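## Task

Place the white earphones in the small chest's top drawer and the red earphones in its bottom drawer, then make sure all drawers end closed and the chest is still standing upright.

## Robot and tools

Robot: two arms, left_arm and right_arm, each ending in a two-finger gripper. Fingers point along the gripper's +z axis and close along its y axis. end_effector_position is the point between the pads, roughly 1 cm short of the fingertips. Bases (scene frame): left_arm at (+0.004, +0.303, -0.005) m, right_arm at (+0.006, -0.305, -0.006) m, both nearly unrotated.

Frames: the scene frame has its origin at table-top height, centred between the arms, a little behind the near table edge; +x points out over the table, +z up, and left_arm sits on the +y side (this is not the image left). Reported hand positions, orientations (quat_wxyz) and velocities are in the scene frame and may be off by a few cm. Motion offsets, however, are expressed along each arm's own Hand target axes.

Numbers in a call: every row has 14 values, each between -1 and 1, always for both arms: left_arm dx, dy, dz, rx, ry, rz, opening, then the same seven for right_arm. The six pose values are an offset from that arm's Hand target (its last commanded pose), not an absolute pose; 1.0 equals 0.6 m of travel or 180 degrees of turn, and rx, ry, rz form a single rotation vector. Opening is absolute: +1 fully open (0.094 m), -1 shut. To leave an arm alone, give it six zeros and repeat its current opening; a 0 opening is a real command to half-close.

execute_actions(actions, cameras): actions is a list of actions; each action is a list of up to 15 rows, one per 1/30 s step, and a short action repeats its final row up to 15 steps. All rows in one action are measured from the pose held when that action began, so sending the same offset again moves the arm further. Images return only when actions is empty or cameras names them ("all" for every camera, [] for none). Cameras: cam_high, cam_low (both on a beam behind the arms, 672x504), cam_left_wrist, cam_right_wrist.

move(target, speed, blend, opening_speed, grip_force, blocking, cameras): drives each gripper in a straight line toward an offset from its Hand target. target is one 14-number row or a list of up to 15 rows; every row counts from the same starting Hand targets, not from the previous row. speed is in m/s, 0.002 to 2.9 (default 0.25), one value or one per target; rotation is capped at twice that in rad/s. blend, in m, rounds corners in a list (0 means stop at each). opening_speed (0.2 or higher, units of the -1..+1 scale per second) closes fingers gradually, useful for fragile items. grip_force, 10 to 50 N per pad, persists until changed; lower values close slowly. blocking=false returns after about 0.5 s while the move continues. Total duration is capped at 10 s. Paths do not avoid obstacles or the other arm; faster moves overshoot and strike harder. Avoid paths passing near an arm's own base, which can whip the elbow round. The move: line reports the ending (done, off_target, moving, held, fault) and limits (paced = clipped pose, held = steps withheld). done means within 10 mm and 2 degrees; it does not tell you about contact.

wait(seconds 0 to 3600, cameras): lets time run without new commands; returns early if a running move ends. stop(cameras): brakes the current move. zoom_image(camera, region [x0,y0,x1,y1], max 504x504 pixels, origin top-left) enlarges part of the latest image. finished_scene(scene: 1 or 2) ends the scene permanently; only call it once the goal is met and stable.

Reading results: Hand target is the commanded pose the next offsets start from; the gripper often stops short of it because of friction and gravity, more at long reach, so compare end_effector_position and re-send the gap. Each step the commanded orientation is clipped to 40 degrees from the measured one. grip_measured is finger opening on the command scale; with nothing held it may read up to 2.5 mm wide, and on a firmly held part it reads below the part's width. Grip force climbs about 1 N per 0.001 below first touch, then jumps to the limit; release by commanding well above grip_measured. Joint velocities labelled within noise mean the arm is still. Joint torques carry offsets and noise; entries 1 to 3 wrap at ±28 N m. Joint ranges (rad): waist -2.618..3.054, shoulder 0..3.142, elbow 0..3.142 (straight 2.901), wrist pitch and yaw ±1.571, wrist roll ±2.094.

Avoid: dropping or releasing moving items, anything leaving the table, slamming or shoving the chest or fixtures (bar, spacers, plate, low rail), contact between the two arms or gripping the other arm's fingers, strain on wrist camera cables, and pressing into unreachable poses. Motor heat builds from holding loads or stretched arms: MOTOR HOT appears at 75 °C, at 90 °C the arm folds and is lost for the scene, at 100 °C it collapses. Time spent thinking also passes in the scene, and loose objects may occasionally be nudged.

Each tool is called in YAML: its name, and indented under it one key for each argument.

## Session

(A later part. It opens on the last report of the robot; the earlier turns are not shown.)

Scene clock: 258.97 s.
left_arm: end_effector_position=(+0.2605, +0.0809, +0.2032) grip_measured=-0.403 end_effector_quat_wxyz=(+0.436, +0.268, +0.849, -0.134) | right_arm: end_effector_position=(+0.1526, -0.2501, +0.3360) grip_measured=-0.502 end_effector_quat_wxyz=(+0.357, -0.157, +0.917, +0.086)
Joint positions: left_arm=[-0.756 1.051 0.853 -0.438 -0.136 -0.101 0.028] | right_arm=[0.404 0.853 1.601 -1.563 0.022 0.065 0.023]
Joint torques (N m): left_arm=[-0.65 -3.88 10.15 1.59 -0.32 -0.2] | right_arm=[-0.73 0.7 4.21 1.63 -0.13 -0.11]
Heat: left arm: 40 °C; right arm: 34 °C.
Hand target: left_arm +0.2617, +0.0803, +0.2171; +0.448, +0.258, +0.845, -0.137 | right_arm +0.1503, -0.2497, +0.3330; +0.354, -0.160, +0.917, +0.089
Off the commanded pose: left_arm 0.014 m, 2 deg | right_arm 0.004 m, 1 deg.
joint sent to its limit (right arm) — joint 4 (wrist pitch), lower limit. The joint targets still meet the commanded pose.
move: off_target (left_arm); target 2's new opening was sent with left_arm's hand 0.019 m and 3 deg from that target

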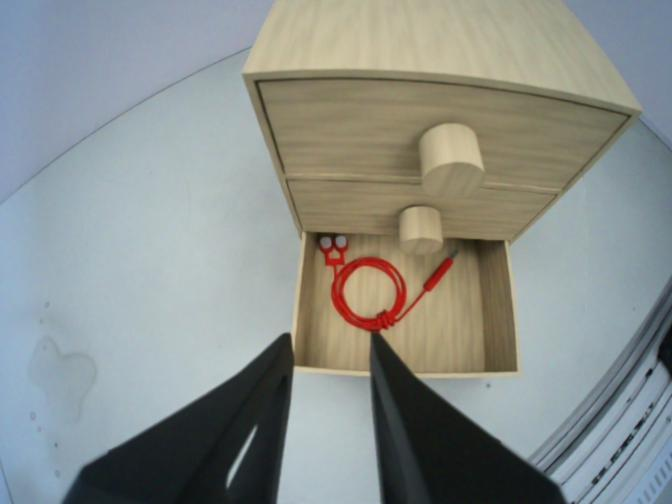

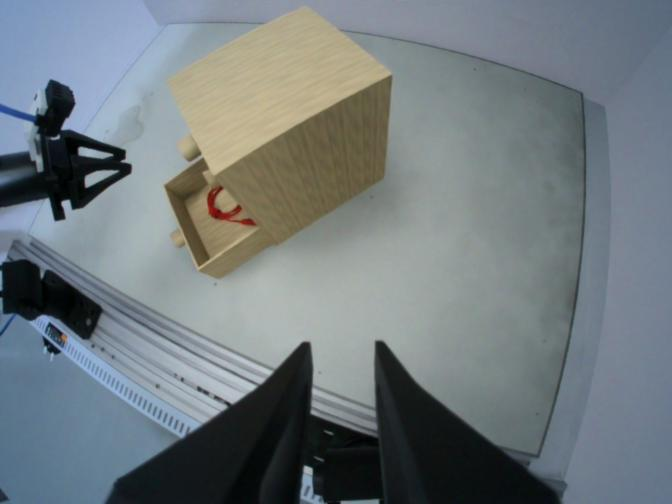

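move:
  target:
    - [0.1853,-0.0837,-0.0757,0,-0.0556,0,-1,0,0,0,0,0,0,-0.5]
    - [0.3085,-0.0845,0.0388,0,-0.0556,0,-1,0,0,0,0,0,0,-0.5]
    - [0.133,-0.0845,0.278,0,-0.0556,0,-1,0,0,0,0,0,0,-0.5]
  speed: [0.2,0.2,0.08]
  blend: [0.02,0,0]
  cameras: ["cam_left_wrist","cam_high","cam_right_wrist"]

Scene clock: 269.93 s.
left_arm: end_effector_position=(+0.2995, +0.0012, +0.0490) grip_measured=-0.995 end_effector_quat_wxyz=(+0.511, +0.244, +0.812, -0.139) | right_arm: end_effector_position=(+0.1526, -0.2501, +0.3360) grip_measured=-0.502 end_effector_quat_wxyz=(+0.357, -0.157, +0.917, +0.086)
Joint positions: left_arm=[-0.905 1.747 0.532 0.727 -0.327 -0.15 0] | right_arm=[0.404 0.853 1.601 -1.563 0.022 0.065 0.023]
Joint torques (N m): left_arm=[1.62 -4.38 9.25 1.98 0.3 0.05] | right_arm=[-0.83 0.4 4.38 1.58 -0.15 -0.09]
Heat: left arm: 40 °C; right arm: 34 °C.
Hand target: left_arm +0.3107, -0.0140, +0.0575; +0.520, +0.245, +0.802, -0.159 | right_arm +0.1503, -0.2497, +0.3330; +0.354, -0.160, +0.917, +0.089
Off the commanded pose: left_arm 0.021 m, 3 deg | right_arm 0.004 m, 1 deg.
joint sent to its limit (right arm) — joint 4 (wrist pitch), lower limit. The joint targets still meet the commanded pose.
move: off_target (left_arm)
Images, in order (width x height): cam_high 672x504, cam_left_wrist 672x504, cam_right_wrist 672x504.

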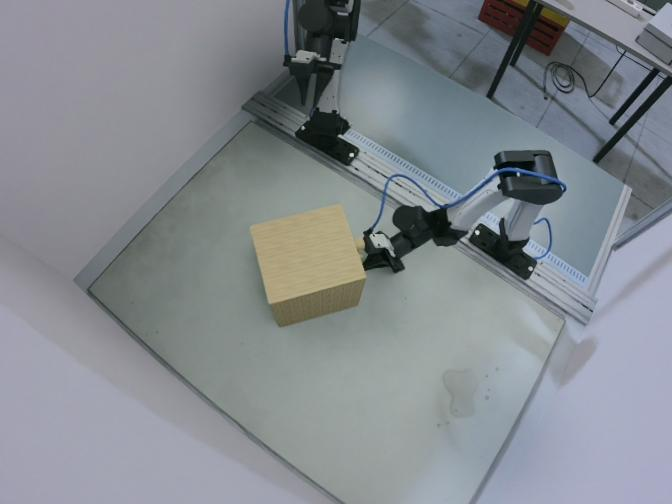

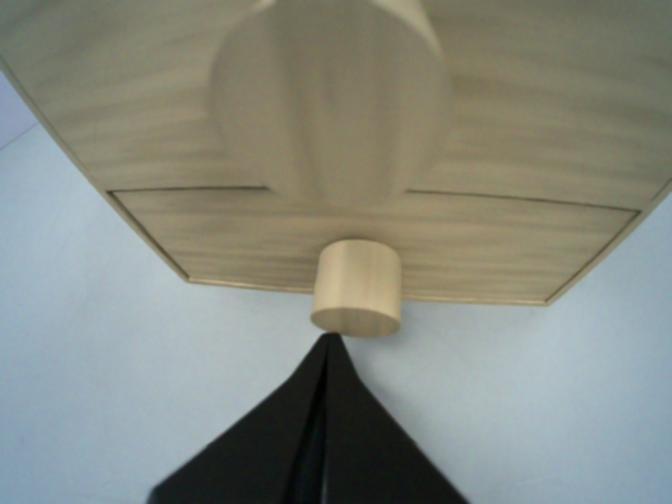

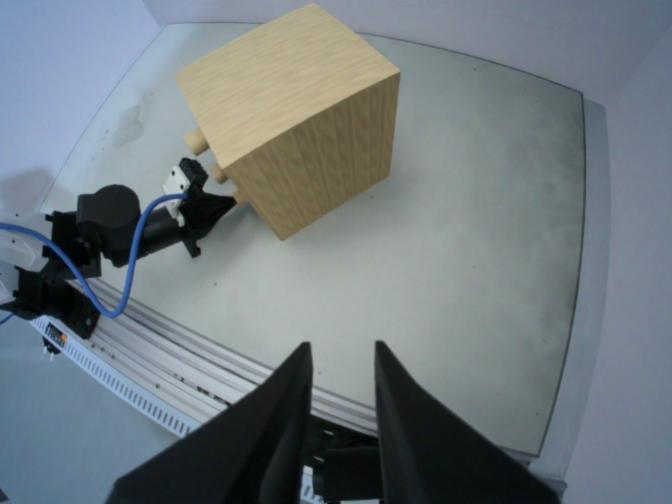

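move:
  target: [0.0845,0,-0.1812,0,0,0,-1,0,0,0,0,0,0,-0.5]
  speed: 0.2
  cameras: ["cam_left_wrist"]

zoom_image:
  camera: "cam_left_wrist"
  region: [100, 0, 600, 320]

Scene clock: 273.03 s.
left_arm: end_effector_position=(+0.2126, +0.0514, +0.0535) grip_measured=-0.995 end_effector_quat_wxyz=(+0.518, +0.254, +0.801, -0.156) | right_arm: end_effector_position=(+0.1526, -0.2501, +0.3360) grip_measured=-0.502 end_effector_quat_wxyz=(+0.357, -0.157, +0.917, +0.086)
Joint positions: left_arm=[-1.095 1.385 0.178 0.721 -0.463 -0.225 0] | right_arm=[0.404 0.853 1.601 -1.563 0.022 0.065 0.023]
Joint torques (N m): left_arm=[-0.65 -5.16 4.77 1.67 -0.34 -0.21] | right_arm=[-0.62 0.4 4.22 1.62 -0.16 -0.06]
Heat: left arm: 40 °C; right arm: 34 °C.
Hand target: left_arm +0.2113, +0.0532, +0.0555; +0.520, +0.246, +0.802, -0.159 | right_arm +0.1503, -0.2497, +0.3330; +0.354, -0.160, +0.917, +0.089
Off the commanded pose: left_arm 0.003 m, 1 deg | right_arm 0.004 m, 1 deg.
joint sent to its limit (right arm) — joint 4 (wrist pitch), lower limit. The joint targets still meet the commanded pose.
move: done

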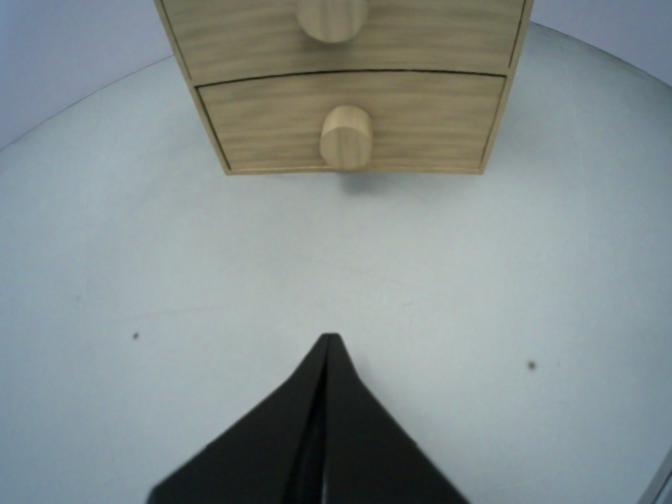

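Scaled by 1.008 from the camera's image (finer frame: 960x720).

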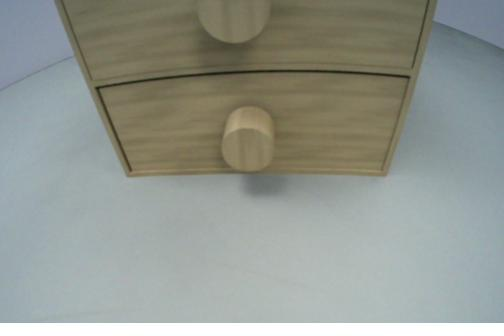

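finished_scene:
  scene: 1

The scene is finished: the task was done.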